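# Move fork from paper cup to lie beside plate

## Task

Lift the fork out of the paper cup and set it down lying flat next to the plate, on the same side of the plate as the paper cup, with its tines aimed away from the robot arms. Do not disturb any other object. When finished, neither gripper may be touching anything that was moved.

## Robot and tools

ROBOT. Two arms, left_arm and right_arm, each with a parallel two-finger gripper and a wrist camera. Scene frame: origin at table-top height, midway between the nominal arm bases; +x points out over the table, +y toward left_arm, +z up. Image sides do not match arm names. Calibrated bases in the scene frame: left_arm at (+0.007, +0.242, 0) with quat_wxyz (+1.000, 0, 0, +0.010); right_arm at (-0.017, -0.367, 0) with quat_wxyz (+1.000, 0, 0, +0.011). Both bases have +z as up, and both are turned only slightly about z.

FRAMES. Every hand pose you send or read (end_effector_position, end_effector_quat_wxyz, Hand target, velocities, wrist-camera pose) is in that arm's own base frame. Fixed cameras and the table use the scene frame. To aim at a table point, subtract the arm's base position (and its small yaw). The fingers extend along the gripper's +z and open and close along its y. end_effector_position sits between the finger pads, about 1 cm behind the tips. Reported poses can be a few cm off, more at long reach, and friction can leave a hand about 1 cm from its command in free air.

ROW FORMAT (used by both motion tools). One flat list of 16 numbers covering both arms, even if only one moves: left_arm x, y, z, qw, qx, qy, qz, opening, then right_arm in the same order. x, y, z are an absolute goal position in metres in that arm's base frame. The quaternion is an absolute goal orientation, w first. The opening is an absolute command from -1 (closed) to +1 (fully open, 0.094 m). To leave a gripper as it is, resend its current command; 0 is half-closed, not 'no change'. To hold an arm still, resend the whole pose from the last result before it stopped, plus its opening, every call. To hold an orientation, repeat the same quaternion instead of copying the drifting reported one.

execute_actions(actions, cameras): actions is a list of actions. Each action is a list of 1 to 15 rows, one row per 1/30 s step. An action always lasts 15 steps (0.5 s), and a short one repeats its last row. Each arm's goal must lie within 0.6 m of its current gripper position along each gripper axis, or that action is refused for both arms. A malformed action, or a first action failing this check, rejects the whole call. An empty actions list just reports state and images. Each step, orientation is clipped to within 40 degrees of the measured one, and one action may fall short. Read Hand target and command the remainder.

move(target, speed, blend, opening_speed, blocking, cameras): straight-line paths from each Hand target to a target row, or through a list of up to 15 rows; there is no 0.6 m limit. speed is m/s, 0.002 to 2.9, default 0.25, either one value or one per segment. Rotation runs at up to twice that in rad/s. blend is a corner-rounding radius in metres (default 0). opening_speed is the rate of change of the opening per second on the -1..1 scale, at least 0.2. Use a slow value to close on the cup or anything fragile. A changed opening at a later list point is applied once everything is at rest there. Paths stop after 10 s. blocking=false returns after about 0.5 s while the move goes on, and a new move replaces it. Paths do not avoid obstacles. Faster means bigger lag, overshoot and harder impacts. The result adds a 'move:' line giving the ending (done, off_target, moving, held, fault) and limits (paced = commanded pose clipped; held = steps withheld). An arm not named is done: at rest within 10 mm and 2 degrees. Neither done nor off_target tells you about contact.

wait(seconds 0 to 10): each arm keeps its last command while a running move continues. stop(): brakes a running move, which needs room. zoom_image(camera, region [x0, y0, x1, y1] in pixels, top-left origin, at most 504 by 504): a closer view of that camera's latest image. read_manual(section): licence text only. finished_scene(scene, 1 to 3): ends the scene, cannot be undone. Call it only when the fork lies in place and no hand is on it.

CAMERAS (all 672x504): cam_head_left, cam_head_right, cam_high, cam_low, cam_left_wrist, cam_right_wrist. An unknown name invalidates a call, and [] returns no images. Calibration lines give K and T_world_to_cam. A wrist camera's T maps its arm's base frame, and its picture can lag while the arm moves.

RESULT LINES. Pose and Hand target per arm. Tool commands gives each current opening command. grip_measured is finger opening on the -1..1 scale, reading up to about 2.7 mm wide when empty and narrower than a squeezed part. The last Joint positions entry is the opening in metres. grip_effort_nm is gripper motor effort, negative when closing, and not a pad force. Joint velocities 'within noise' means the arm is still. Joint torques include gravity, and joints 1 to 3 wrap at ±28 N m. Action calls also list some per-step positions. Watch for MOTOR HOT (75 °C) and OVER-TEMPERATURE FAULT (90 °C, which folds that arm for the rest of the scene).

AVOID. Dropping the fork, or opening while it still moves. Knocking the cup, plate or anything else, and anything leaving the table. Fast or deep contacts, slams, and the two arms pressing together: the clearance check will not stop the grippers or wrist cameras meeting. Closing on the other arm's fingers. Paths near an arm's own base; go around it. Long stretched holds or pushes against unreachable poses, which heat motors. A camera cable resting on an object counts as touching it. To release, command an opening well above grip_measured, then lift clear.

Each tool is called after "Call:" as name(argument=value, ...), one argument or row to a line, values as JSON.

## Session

Call:
execute_actions(
  actions=[],
)

Scene clock: 0.00 s.
left_arm: end_effector_position=(+0.3104, +0.0049, +0.1489) grip_measured=+1.000 grip_effort_nm=n/a end_effector_quat_wxyz=(+0.505, -0.319, +0.797, -0.091) | right_arm: end_effector_position=(+0.3122, +0.1131, +0.2479) grip_measured=+1.000 grip_effort_nm=n/a end_effector_quat_wxyz=(+0.590, -0.082, +0.784, +0.176)
Joint positions: left_arm=[-0.175 0.879 0.426 -0.071 -0.331 -0.746 0.094] | right_arm=[0.292 0.816 0.565 0.005 -0.098 0.16 0.094]
Joint velocities: within noise
Joint torques (N m): no reading
Heat: left arm: 28 °C; right arm: 27 °C.
Hand target: left_arm +0.3130, +0.0053, +0.1581; +0.515, -0.320, +0.790, -0.094 | right_arm +0.3127, +0.1133, +0.2606; +0.603, -0.083, +0.773, +0.178
Tool commands: left_gripper/opening=+1.0 right_gripper/opening=+1.0
camera_calibration:
cam_left_wrist: T_world_to_cam=[[0.411211, -0.781178, 0.469752, -0.193794], [-0.637076, -0.614874, -0.464827, 0.308523], [0.651951, -0.108126, -0.750512, 0.000765052], [0, 0, 0, 1]] pos_world=[0.275744, 0.0383981, 0.235019]
cam_right_wrist: T_world_to_cam=[[0.357701, -0.916281, -0.180223, 0.0380635], [-0.645578, -0.10319, -0.756691, 0.440655], [0.674744, 0.387017, -0.628441, -0.0091363], [0, 0, 0, 1]] pos_world=[0.277027, 0.0838838, 0.334558]

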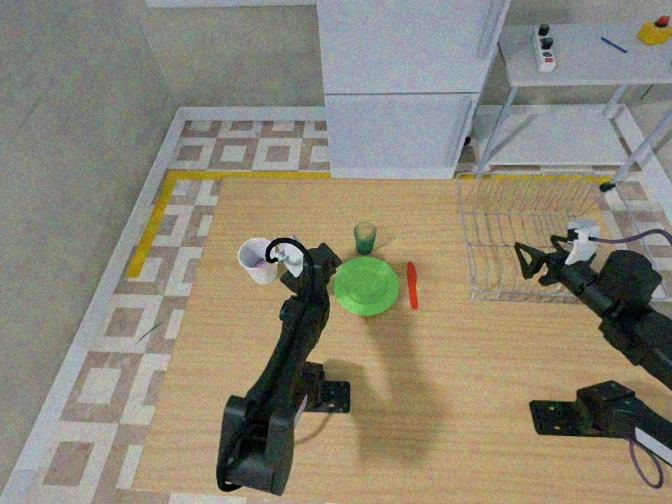

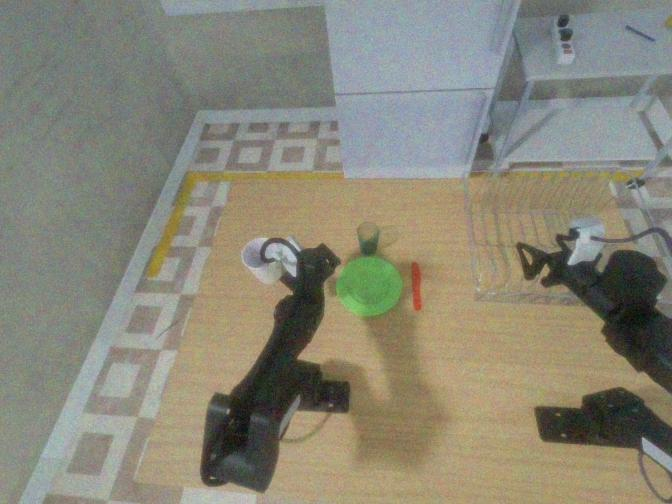

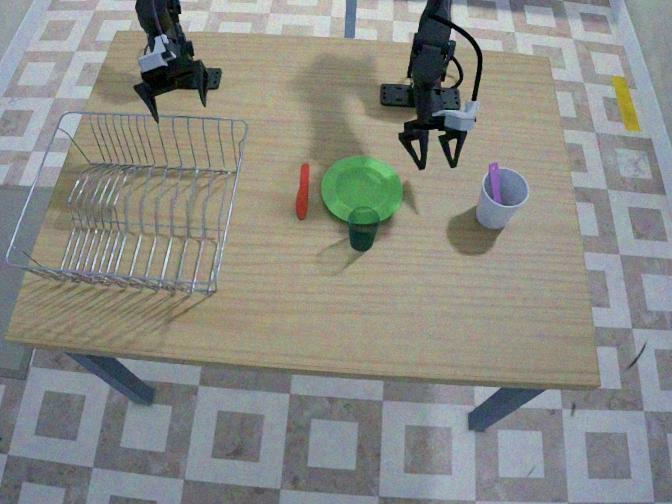

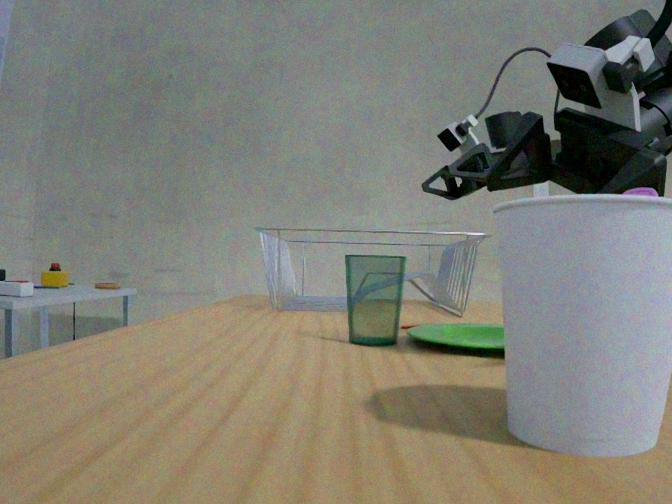

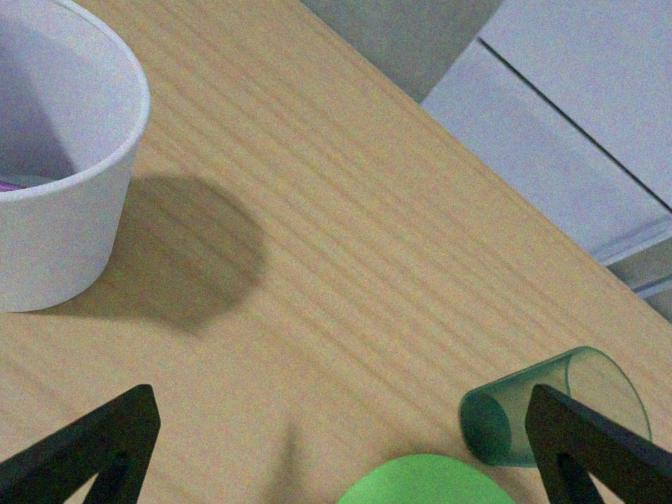

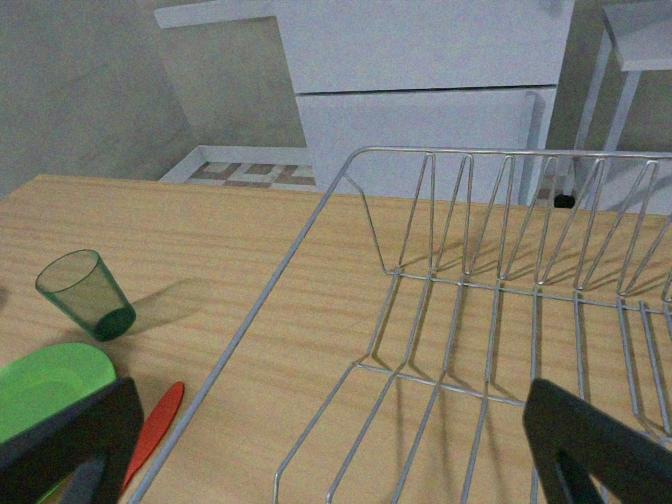

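Call:
move(
  target=[
    [0.275,0.06,0.235,0.2079,-0.0852,0.9744,0.0182,-0.1,0.3122,0.1131,0.2479,0.590,-0.082,0.784,0.176,1],
    [0.292,0.14,0.213,0.0261,-0.0871,0.9959,0.0023,-0.1,0.3122,0.1131,0.2479,0.590,-0.082,0.784,0.176,1],
  ],
  speed=0.25,
  blend=0.03,
)

Call:
zoom_image(
  camera="cam_left_wrist",
  region=[200, 10, 500, 330],
)

Scene clock: 7.87 s.
left_arm: end_effector_position=(+0.2911, +0.1377, +0.2053) grip_measured=-0.098 grip_effort_nm=-0.149 end_effector_quat_wxyz=(+0.037, -0.092, +0.995, +0.002) | right_arm: end_effector_position=(+0.3122, +0.1131, +0.2479) grip_measured=+1.000 grip_effort_nm=0.007 end_effector_quat_wxyz=(+0.590, -0.082, +0.784, +0.176)
Joint positions: left_arm=[0.451 1.736 1.794 -1.557 0.022 0.266 0.042] | right_arm=[0.292 0.816 0.565 0.005 -0.098 0.16 0.094]
Joint velocities: within noise
Joint torques (N m): left_arm=[0.28 -7.45 8.77 0.05 -0.08 0.12] | right_arm=[-0.23 -1.11 7.92 2.23 0 -0.02]
Heat: left arm: 31 °C; right arm: 27 °C.
Hand target: left_arm +0.2919, +0.1400, +0.2126; +0.043, -0.087, +0.995, +0.009 | right_arm +0.3122, +0.1131, +0.2480; +0.590, -0.082, +0.784, +0.176
Off the commanded pose: left_arm 0.008 m, 1 deg | right_arm 0.000 m, 0 deg.
joint sent to its limit (left arm) — joint 4 (wrist pitch), lower limit. The joint targets still meet the commanded pose.
move: done
camera_calibration:
cam_left_wrist: T_world_to_cam=[[0.181396, -0.983376, 0.00814639, 0.0808582], [-0.914177, -0.165566, 0.369957, 0.251506], [-0.362458, -0.0745559, -0.929013, 0.397452], [0, 0, 0, 1]] pos_world=[0.359314, 0.150787, 0.275533]
cam_right_wrist: T_world_to_cam=[[0.357701, -0.916281, -0.180223, 0.0380635], [-0.645578, -0.10319, -0.756691, 0.440655], [0.674744, 0.387017, -0.628441, -0.0091363], [0, 0, 0, 1]] pos_world=[0.277027, 0.0838838, 0.334558]

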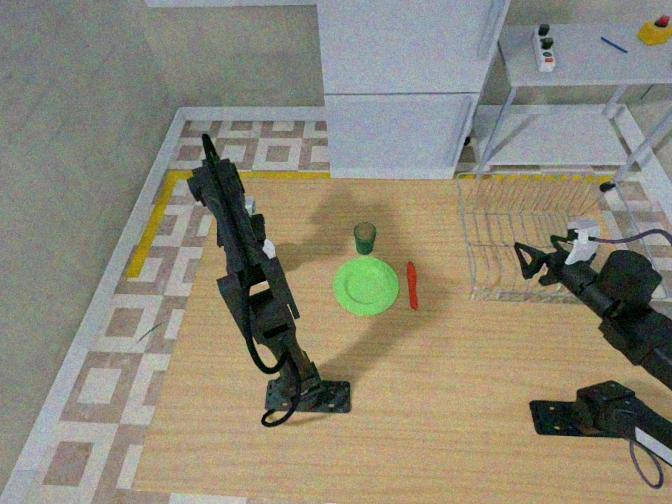

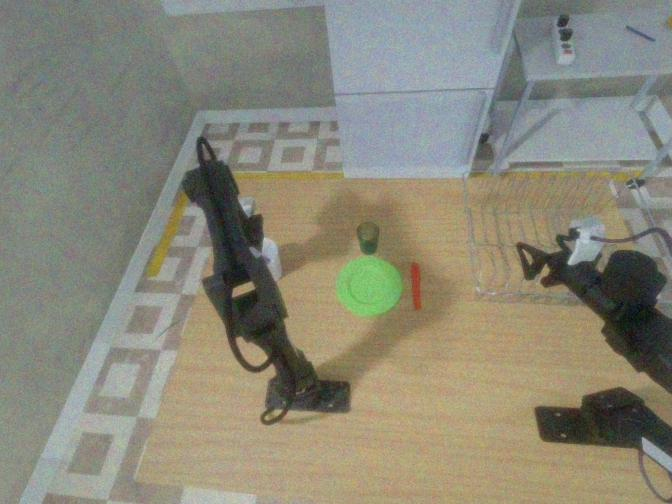

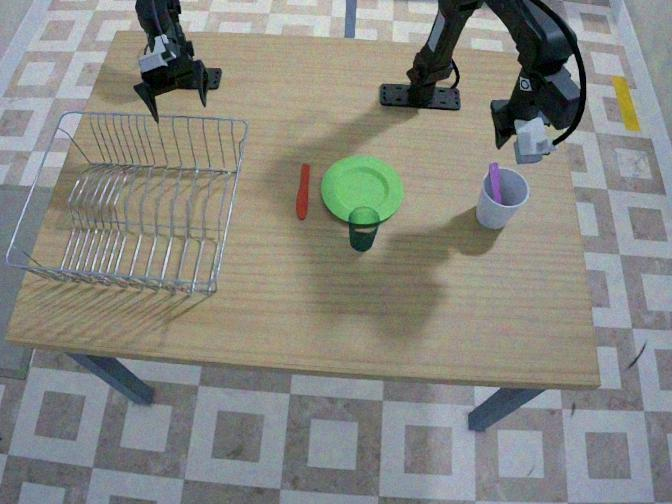

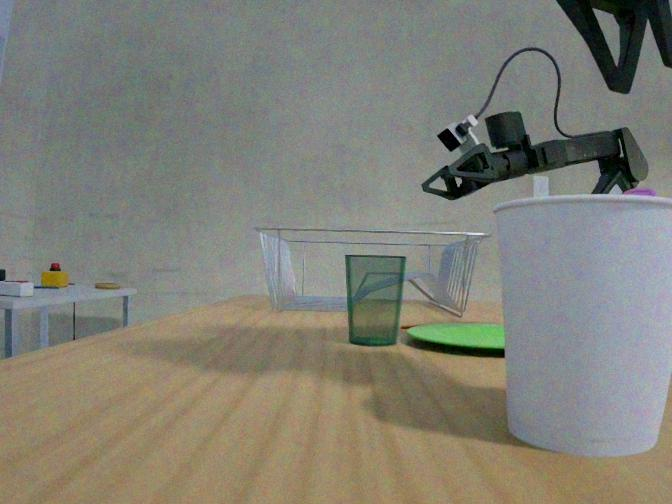

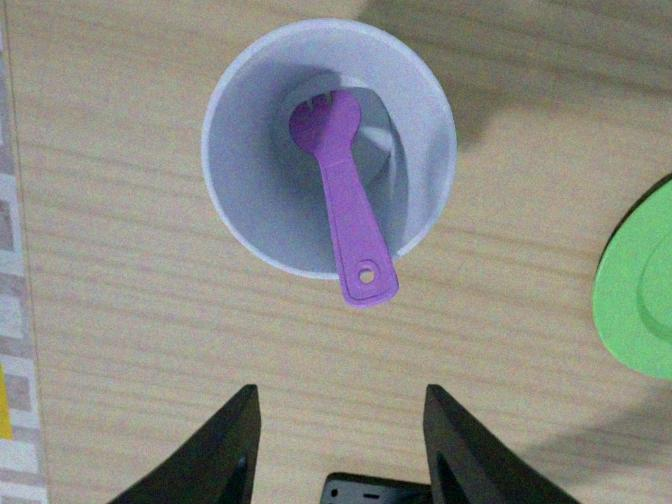

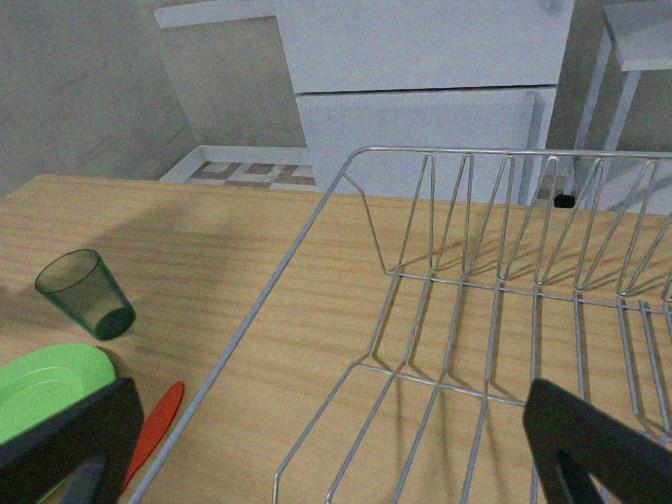

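Scaled by 1.575 from the camera's 672x504 image, which has a finer 960x720 frame.

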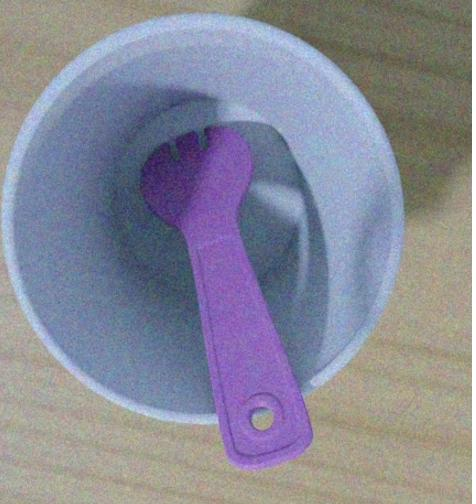

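Call:
move(
  target=[0.2965,0.128,0.148,-0.0593,-0.2330,0.9706,-0.0142,-0.1,0.3122,0.1131,0.2479,0.590,-0.082,0.784,0.176,1],
  speed=0.12,
  cameras=["cam_left_wrist"],
)

Scene clock: 20.10 s.
left_arm: end_effector_position=(+0.2954, +0.1289, +0.1512) grip_measured=-0.098 grip_effort_nm=-0.159 end_effector_quat_wxyz=(-0.056, -0.230, +0.971, -0.015) | right_arm: end_effector_position=(+0.3122, +0.1131, +0.2479) grip_measured=+1.000 grip_effort_nm=0.002 end_effector_quat_wxyz=(+0.590, -0.082, +0.784, +0.176)
Joint positions: left_arm=[0.414 1.881 1.752 -1.558 0.01 -0.051 0.042] | right_arm=[0.292 0.816 0.565 0.005 -0.098 0.16 0.094]
Joint velocities: within noise
Joint torques (N m): left_arm=[-0.17 -8.17 5.35 -0.1 -0.04 -0.07] | right_arm=[-0.17 -1.16 7.95 2.28 -0.03 0.01]
Heat: left arm: 32 °C; right arm: 29 °C.
Hand target: left_arm +0.2965, +0.1280, +0.1479; -0.059, -0.233, +0.971, -0.014 | right_arm +0.3122, +0.1131, +0.2480; +0.590, -0.082, +0.784, +0.176
Off the commanded pose: left_arm 0.003 m, 0 deg | right_arm 0.000 m, 0 deg.
move: done
camera_calibration:
cam_left_wrist: T_world_to_cam=[[0.448367, -0.893793, 0.0100473, -0.018813], [-0.754672, -0.372506, 0.540101, 0.227861], [-0.478996, -0.249746, -0.84154, 0.391757], [0, 0, 0, 1]] pos_world=[0.368046, 0.165904, 0.2068]
Images, in order (width x height): cam_left_wrist 672x504.

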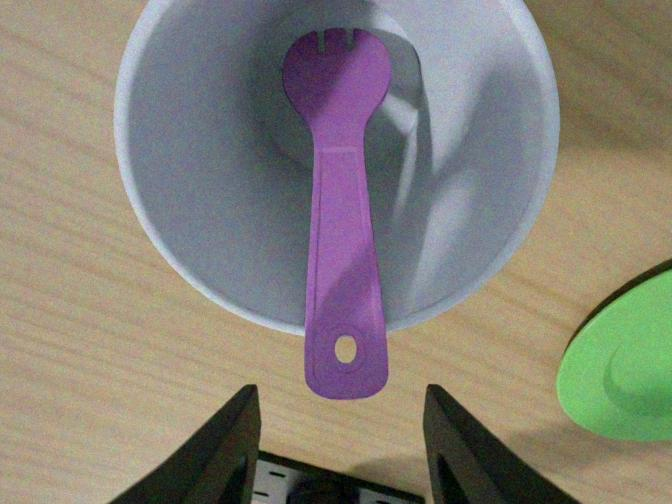

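Call:
move(
  target=[0.2957,0.1215,0.1338,-0.0593,-0.2330,0.9706,-0.0142,-0.1,0.3122,0.1131,0.2479,0.590,-0.082,0.784,0.176,1],
  speed=0.08,
  cameras=["cam_left_wrist"],
)

Scene clock: 27.70 s.
left_arm: end_effector_position=(+0.2922, +0.1215, +0.1326) grip_measured=-0.098 grip_effort_nm=-0.144 end_effector_quat_wxyz=(-0.071, -0.230, +0.970, -0.017) | right_arm: end_effector_position=(+0.3122, +0.1131, +0.2479) grip_measured=+1.000 grip_effort_nm=-0.007 end_effector_quat_wxyz=(+0.590, -0.082, +0.784, +0.176)
Joint positions: left_arm=[0.396 1.881 1.675 -1.51 0.01 -0.068 0.042] | right_arm=[0.292 0.816 0.565 0.005 -0.098 0.16 0.094]
Joint velocities: within noise
Joint torques (N m): left_arm=[-0.14 -9.74 5.23 -0.04 -0.02 -0.1] | right_arm=[-0.25 -1.14 7.82 2.26 0.01 0.02]
Heat: left arm: 31 °C; right arm: 30 °C.
Hand target: left_arm +0.2956, +0.1214, +0.1338; -0.060, -0.233, +0.971, -0.014 | right_arm +0.3122, +0.1131, +0.2480; +0.590, -0.082, +0.784, +0.176
Off the commanded pose: left_arm 0.004 m, 1 deg | right_arm 0.000 m, 0 deg.
move: done
camera_calibration:
cam_left_wrist: T_world_to_cam=[[0.448036, -0.893995, 0.00609321, -0.0231651], [-0.739432, -0.366727, 0.564581, 0.224332], [-0.502498, -0.257458, -0.825355, 0.378492], [0, 0, 0, 1]] pos_world=[0.366448, 0.159005, 0.185878]
Images, in order (width x height): cam_left_wrist 672x504.

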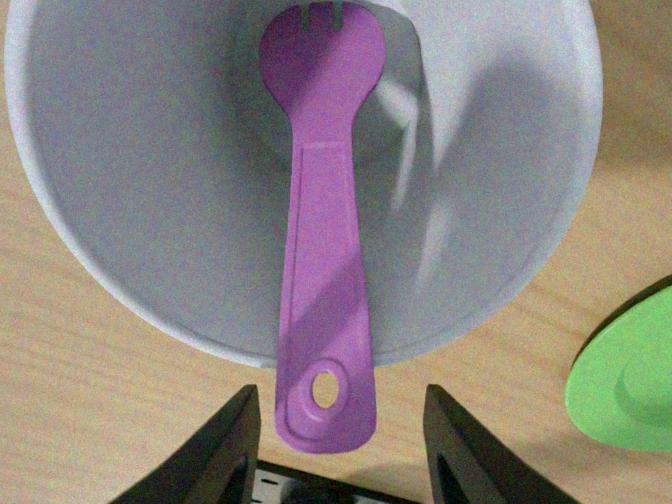

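Call:
move(
  target=[0.2925,0.128,0.1418,-0.0593,-0.2330,0.9706,-0.0142,-0.1,0.3122,0.1131,0.2479,0.590,-0.082,0.784,0.176,1],
  speed=0.08,
  cameras=["cam_left_wrist"],
)

Scene clock: 34.03 s.
left_arm: end_effector_position=(+0.2909, +0.1253, +0.1326) grip_measured=-0.098 grip_effort_nm=-0.154 end_effector_quat_wxyz=(-0.070, -0.235, +0.969, -0.017) | right_arm: end_effector_position=(+0.3122, +0.1131, +0.2479) grip_measured=+1.000 grip_effort_nm=-0.002 end_effector_quat_wxyz=(+0.590, -0.082, +0.784, +0.176)
Joint positions: left_arm=[0.409 1.881 1.675 -1.509 0.01 -0.065 0.042] | right_arm=[0.292 0.816 0.565 0.005 -0.098 0.16 0.094]
Joint velocities: within noise
Joint torques (N m): left_arm=[0.5 -9.83 8.02 -0.3 -0.04 0.08] | right_arm=[-0.17 -1.06 7.82 2.26 -0.06 0.03]
Heat: left arm: 31 °C; right arm: 31 °C.
Hand target: left_arm +0.2923, +0.1280, +0.1416; -0.059, -0.233, +0.971, -0.014 | right_arm +0.3122, +0.1131, +0.2480; +0.590, -0.082, +0.784, +0.176
Off the commanded pose: left_arm 0.010 m, 1 deg | right_arm 0.000 m, 0 deg.
move: done
camera_calibration:
cam_left_wrist: T_world_to_cam=[[0.45728, -0.889299, 0.00651422, -0.022456], [-0.73624, -0.374447, 0.563684, 0.224955], [-0.498844, -0.262557, -0.825965, 0.378389], [0, 0, 0, 1]] pos_world=[0.364647, 0.163612, 0.185879]
Images, in order (width x height): cam_left_wrist 672x504.

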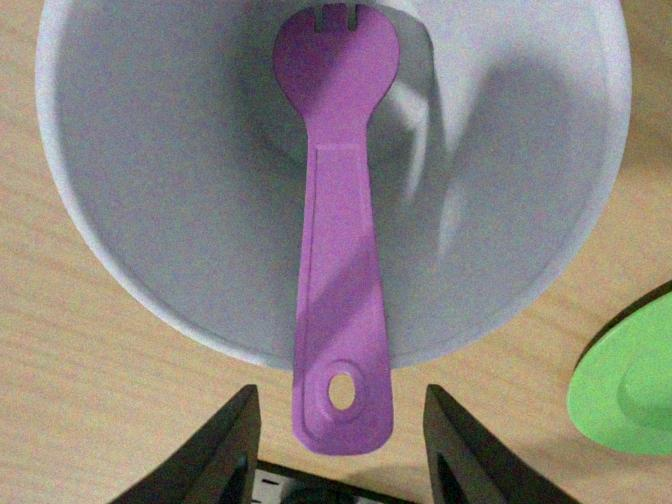

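Call:
move(
  target=[0.2925,0.128,0.1465,-0.0593,-0.2330,0.9706,-0.0142,-0.1,0.3122,0.1131,0.2479,0.590,-0.082,0.784,0.176,1],
  speed=0.08,
  cameras=["cam_left_wrist"],
)

Scene clock: 39.40 s.
left_arm: end_effector_position=(+0.2907, +0.1252, +0.1363) grip_measured=-0.098 grip_effort_nm=-0.154 end_effector_quat_wxyz=(-0.071, -0.235, +0.969, -0.017) | right_arm: end_effector_position=(+0.3122, +0.1131, +0.2479) grip_measured=+1.000 grip_effort_nm=-0.002 end_effector_quat_wxyz=(+0.590, -0.082, +0.784, +0.176)
Joint positions: left_arm=[0.409 1.881 1.689 -1.524 0.01 -0.065 0.042] | right_arm=[0.292 0.816 0.565 0.005 -0.098 0.16 0.094]
Joint velocities: within noise
Joint torques (N m): left_arm=[0.53 -9.7 8.59 -0.34 -0.05 0.08] | right_arm=[-0.14 -1.09 7.92 2.29 -0.03 0.02]
Heat: left arm: 31 °C; right arm: 31 °C.
Hand target: left_arm +0.2923, +0.1280, +0.1464; -0.059, -0.233, +0.971, -0.014 | right_arm +0.3122, +0.1131, +0.2480; +0.590, -0.082, +0.784, +0.176
Off the commanded pose: left_arm 0.011 m, 1 deg | right_arm 0.000 m, 0 deg.
move: off_target (left_arm)
camera_calibration:
cam_left_wrist: T_world_to_cam=[[0.45726, -0.889309, 0.00647248, -0.0224609], [-0.736053, -0.374355, 0.56399, 0.222543], [-0.499139, -0.262654, -0.825756, 0.381402], [0, 0, 0, 1]] pos_world=[0.364447, 0.163512, 0.189579]
Images, in order (width x height): cam_left_wrist 672x504.

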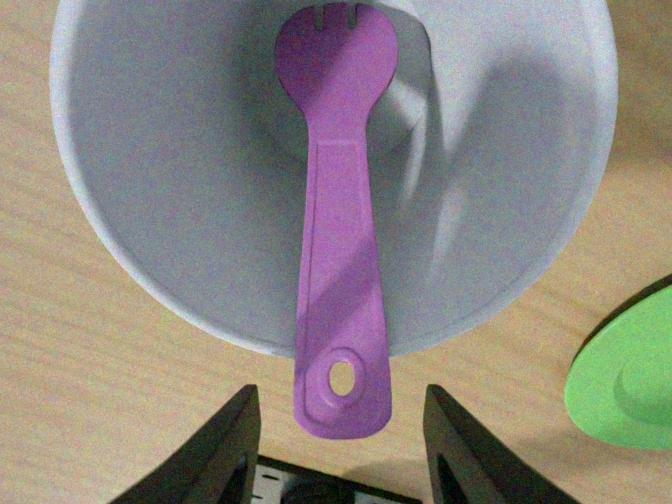

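Call:
move(
  target=[0.2925,0.128,0.1468,-0.0593,-0.2330,0.9706,-0.0142,-0.62,0.3122,0.1131,0.2479,0.590,-0.082,0.784,0.176,1],
  speed=0.08,
  opening_speed=0.6,
  cameras=["cam_left_wrist","cam_high"],
)

Scene clock: 42.93 s.
left_arm: end_effector_position=(+0.2902, +0.1250, +0.1363) grip_measured=-0.537 grip_effort_nm=-1.018 end_effector_quat_wxyz=(-0.072, -0.235, +0.969, -0.017) | right_arm: end_effector_position=(+0.3122, +0.1131, +0.2479) grip_measured=+1.000 grip_effort_nm=-0.002 end_effector_quat_wxyz=(+0.590, -0.082, +0.784, +0.176)
Joint positions: left_arm=[0.409 1.881 1.689 -1.526 0.01 -0.065 0.022] | right_arm=[0.292 0.816 0.565 0.005 -0.098 0.16 0.094]
Joint velocities: within noise
Joint torques (N m): left_arm=[0.53 -9.72 8.72 -0.34 -0.05 0.09] | right_arm=[-0.17 -1.21 7.99 2.29 -0.03 -0.01]
Heat: left arm: 31 °C; right arm: 31 °C.
Hand target: left_arm +0.2922, +0.1280, +0.1467; -0.059, -0.233, +0.971, -0.014 | right_arm +0.3122, +0.1131, +0.2480; +0.590, -0.082, +0.784, +0.176
Off the commanded pose: left_arm 0.011 m, 1 deg | right_arm 0.000 m, 0 deg.
move: off_target (left_arm)
camera_calibration:
cam_left_wrist: T_world_to_cam=[[0.457262, -0.88931, 0.00635263, -0.0224787], [-0.735112, -0.373938, 0.565491, 0.22161], [-0.500521, -0.263247, -0.82473, 0.381522], [0, 0, 0, 1]] pos_world=[0.364147, 0.163312, 0.189477]
Images, in order (width x height): cam_high 672x504, cam_left_wrist 672x504.

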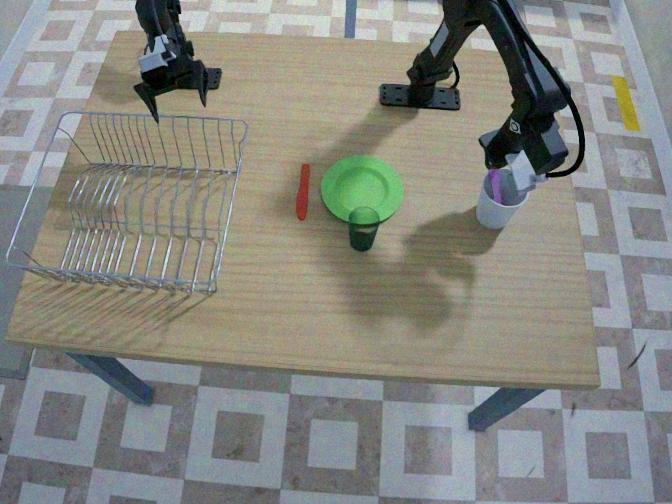

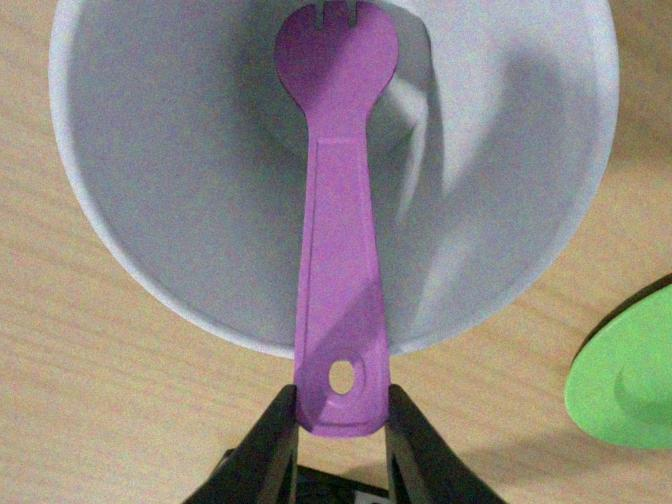

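Call:
move(
  target=[
    [0.274,0.1186,0.195,0,-0.2334,0.9724,0,-0.62,0.3122,0.1131,0.2479,0.590,-0.082,0.784,0.176,1],
    [0.258,0.1104,0.245,0.1016,-0.2321,0.9671,0.0244,-0.62,0.3122,0.1131,0.2479,0.590,-0.082,0.784,0.176,1],
    [0.2544,0.1086,0.268,0.1521,-0.2305,0.9604,0.0365,-0.62,0.3122,0.1131,0.2479,0.590,-0.082,0.784,0.176,1],
    [0.247,0.0215,0.17,0.3746,0,0.9272,0,-0.62,0.3122,0.1131,0.2479,0.590,-0.082,0.784,0.176,1],
    [0.257,0.0215,0.055,0.3746,0,0.9272,0,-0.62,0.3122,0.1131,0.2479,0.590,-0.082,0.784,0.176,1],
  ],
  speed=[0.12,0.14,0.15,0.2,0.15],
  blend=0.02,
)

Scene clock: 63.93 s.
left_arm: end_effector_position=(+0.2511, +0.0233, +0.0516) grip_measured=-0.540 grip_effort_nm=-1.048 end_effector_quat_wxyz=(+0.360, -0.007, +0.933, +0.001) | right_arm: end_effector_position=(+0.3122, +0.1131, +0.2479) grip_measured=+1.000 grip_effort_nm=-0.007 end_effector_quat_wxyz=(+0.590, -0.082, +0.784, +0.176)
Joint positions: left_arm=[0.158 0.862 0.286 -0.263 0.099 0.105 0.022] | right_arm=[0.292 0.816 0.565 0.005 -0.098 0.16 0.094]
Joint velocities: within noise
Joint torques (N m): left_arm=[-0.29 -0.54 6.37 1.43 0.08 0.06] | right_arm=[-0.1 -1.26 7.88 2.26 -0.04 0.02]
Heat: left arm: 32 °C; right arm: 32 °C.
Hand target: left_arm +0.2564, +0.0215, +0.0552; +0.374, +0.000, +0.927, +0.000 | right_arm +0.3122, +0.1131, +0.2480; +0.590, -0.082, +0.784, +0.176
Off the commanded pose: left_arm 0.007 m, 2 deg | right_arm 0.000 m, 0 deg.
move: done
camera_calibration:
cam_left_wrist: T_world_to_cam=[[0.00933177, -0.999933, 0.00687745, 0.0204829], [-0.960119, -0.0108818, -0.27938, 0.294374], [0.279436, -0.00399605, -0.960156, 0.070303], [0, 0, 0, 1]] pos_world=[0.262797, 0.0239658, 0.149603]
cam_right_wrist: T_world_to_cam=[[0.357701, -0.916281, -0.180223, 0.0380635], [-0.645578, -0.10319, -0.756691, 0.440655], [0.674744, 0.387017, -0.628441, -0.0091363], [0, 0, 0, 1]] pos_world=[0.277027, 0.0838838, 0.334558]

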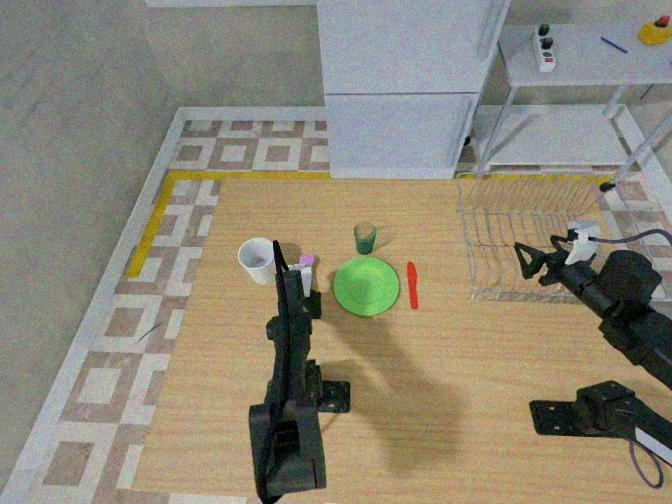

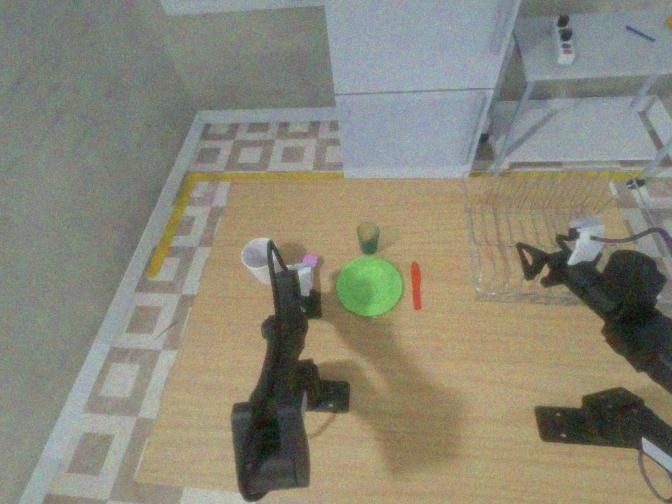

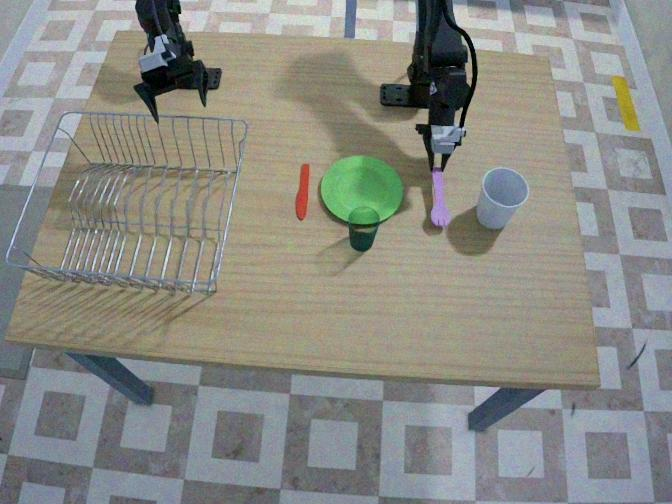

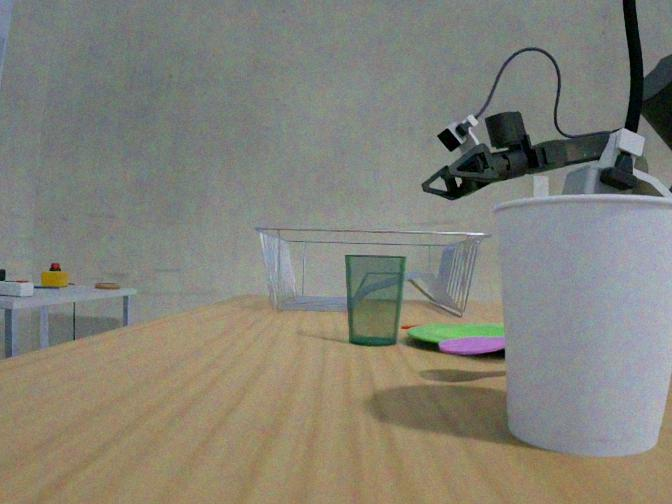

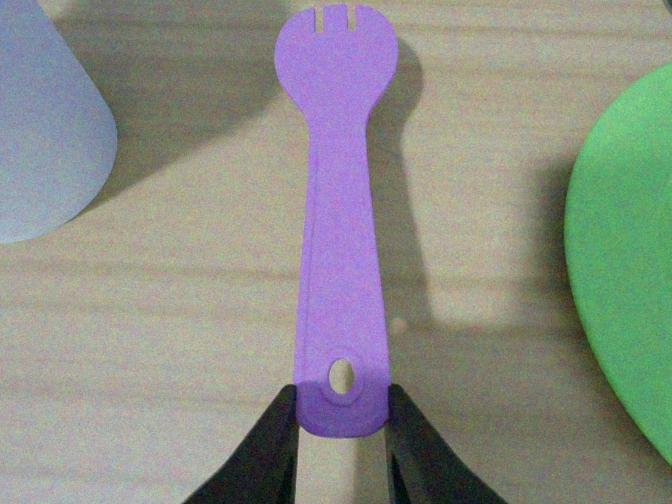

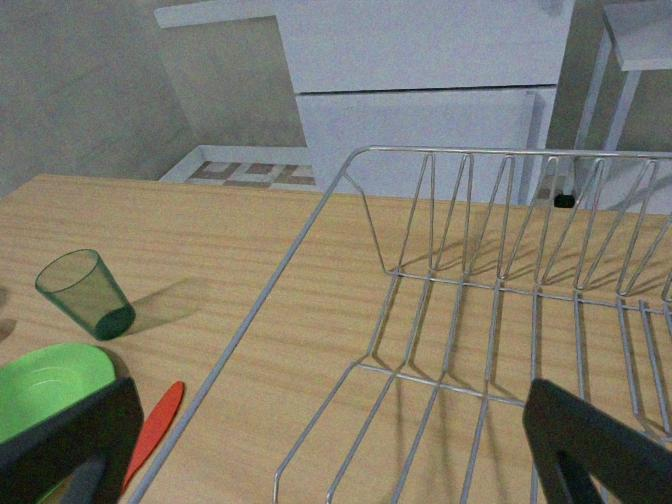

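Call:
move(
  target=[
    [0.255,0.0215,0.02,0.3746,0,0.9272,0,-0.62,0.3122,0.1131,0.2479,0.590,-0.082,0.784,0.176,1],
    [0.255,0.0215,0.02,0.3746,0,0.9272,0,-0.2,0.3122,0.1131,0.2479,0.590,-0.082,0.784,0.176,1],
  ],
  speed=0.06,
  opening_speed=0.4,
  cameras=["cam_left_wrist","cam_high","cam_low"],
)

Scene clock: 70.40 s.
left_arm: end_effector_position=(+0.2569, +0.0231, +0.0241) grip_measured=-0.203 grip_effort_nm=0.110 end_effector_quat_wxyz=(+0.377, -0.005, +0.926, +0.001) | right_arm: end_effector_position=(+0.3122, +0.1131, +0.2478) grip_measured=+1.000 grip_effort_nm=0.002 end_effector_quat_wxyz=(+0.590, -0.082, +0.784, +0.176)
Joint positions: left_arm=[0.158 0.979 0.172 0.003 0.105 0.105 0.037] | right_arm=[0.292 0.816 0.565 0.005 -0.098 0.16 0.094]
Joint velocities: within noise
Joint torques (N m): left_arm=[-0.12 -0.42 5.16 1.27 0.04 0.08] | right_arm=[-0.17 -1.09 8.03 2.22 0.01 0.02]
Heat: left arm: 32 °C; right arm: 33 °C.
Hand target: left_arm +0.2549, +0.0215, +0.0202; +0.375, +0.000, +0.927, +0.000 | right_arm +0.3122, +0.1130, +0.2479; +0.590, -0.082, +0.784, +0.176
Off the commanded pose: left_arm 0.005 m, 1 deg | right_arm 0.000 m, 0 deg.
move: done
camera_calibration:
cam_left_wrist: T_world_to_cam=[[0.00494085, -0.99997, 0.00599934, 0.0216186], [-0.949553, -0.00657283, -0.313539, 0.290177], [0.313569, -0.00414754, -0.949556, 0.0333469], [0, 0, 0, 1]] pos_world=[0.264975, 0.0236635, 0.122517]
Images, in order (width x height): cam_high 672x504, cam_low 672x504, cam_left_wrist 672x504.

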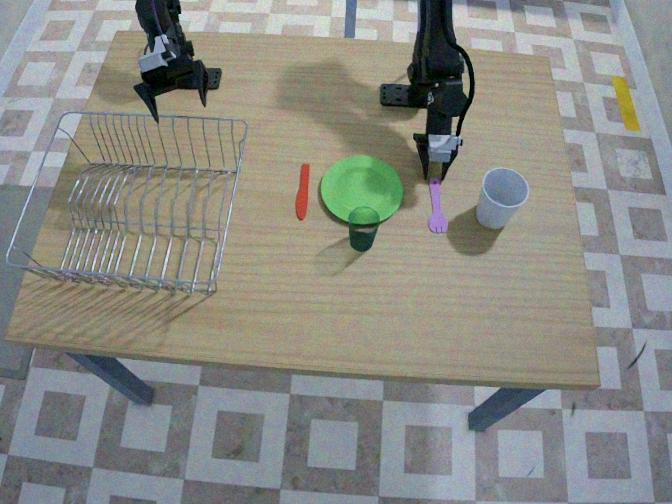

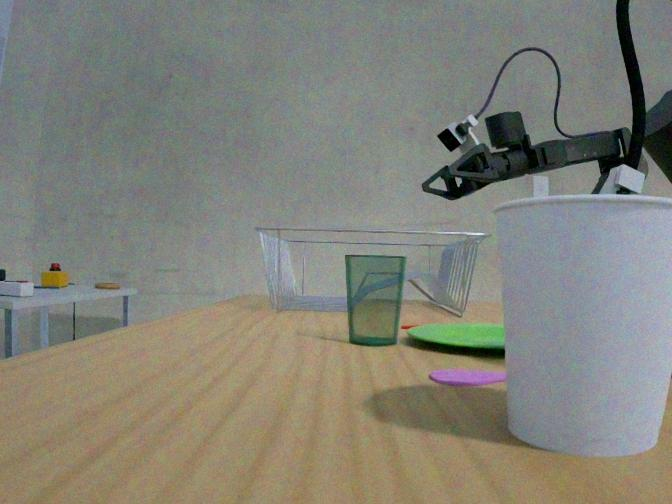

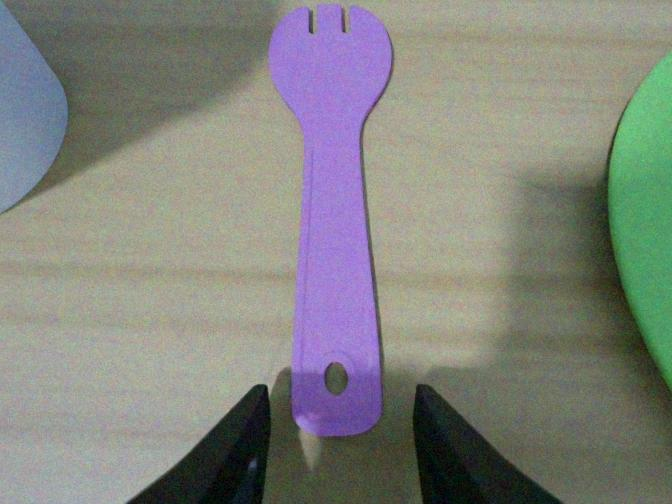

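Call:
move(
  target=[0.255,0.0225,0.15,0.3746,0,0.9272,0,-0.2,0.3122,0.1131,0.2479,0.590,-0.082,0.784,0.176,1],
  speed=0.2,
  cameras=["cam_left_wrist","cam_high","cam_low"],
)

Scene clock: 73.33 s.
left_arm: end_effector_position=(+0.2513, +0.0222, +0.1385) grip_measured=-0.203 grip_effort_nm=0.105 end_effector_quat_wxyz=(+0.363, -0.005, +0.932, -0.001) | right_arm: end_effector_position=(+0.3122, +0.1131, +0.2478) grip_measured=+1.000 grip_effort_nm=0.007 end_effector_quat_wxyz=(+0.590, -0.082, +0.784, +0.176)
Joint positions: left_arm=[0.158 0.787 0.612 -0.658 0.105 0.107 0.037] | right_arm=[0.292 0.816 0.565 0.005 -0.098 0.16 0.094]
Joint velocities: within noise
Joint torques (N m): left_arm=[0.42 -0.58 9.85 1.15 0.09 0.11] | right_arm=[-0.14 -1.22 7.9 2.27 0.03 -0.02]
Heat: left arm: 32 °C; right arm: 33 °C.
Hand target: left_arm +0.2549, +0.0225, +0.1500; +0.375, +0.000, +0.927, +0.000 | right_arm +0.3122, +0.1130, +0.2480; +0.590, -0.082, +0.784, +0.176
Off the commanded pose: left_arm 0.012 m, 2 deg | right_arm 0.000 m, 0 deg.
move: off_target (left_arm)
camera_calibration:
cam_left_wrist: T_world_to_cam=[[0.00318138, -0.999956, 0.00878698, 0.0201497], [-0.958459, -0.0055553, -0.285176, 0.319095], [0.285212, -0.0075147, -0.958435, 0.152107], [0, 0, 0, 1]] pos_world=[0.262392, 0.0230645, 0.236606]
Images, in order (width x height): cam_high 672x504, cam_low 672x504, cam_left_wrist 672x504.

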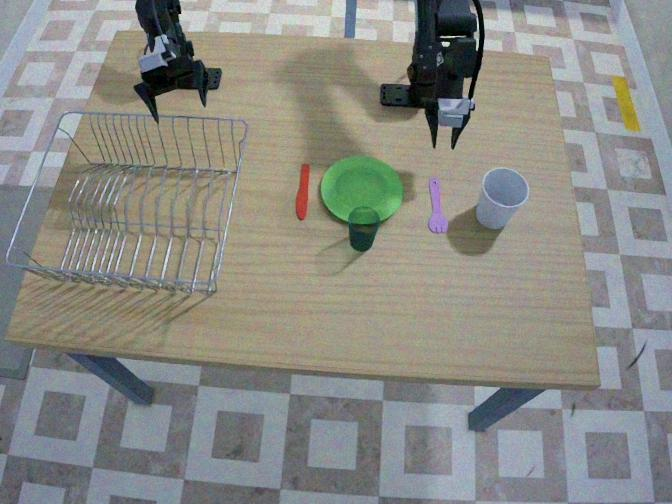

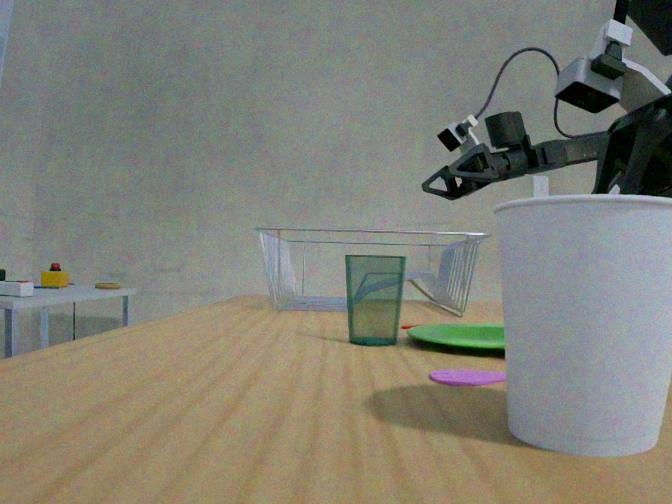

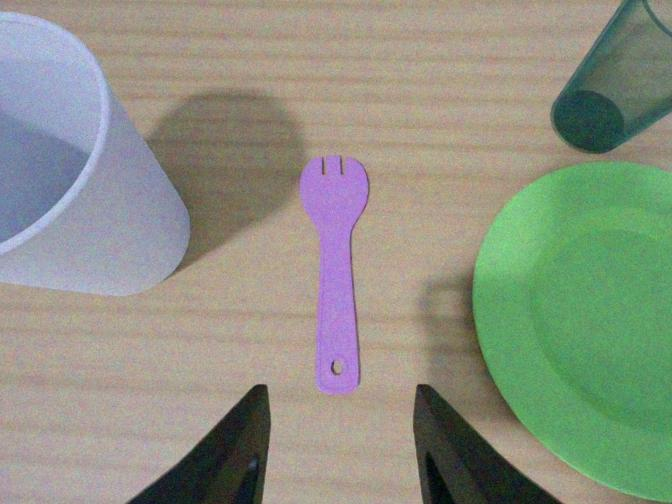

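Call:
finished_scene(
  scene=2,
)

The scene is finished: the task was done.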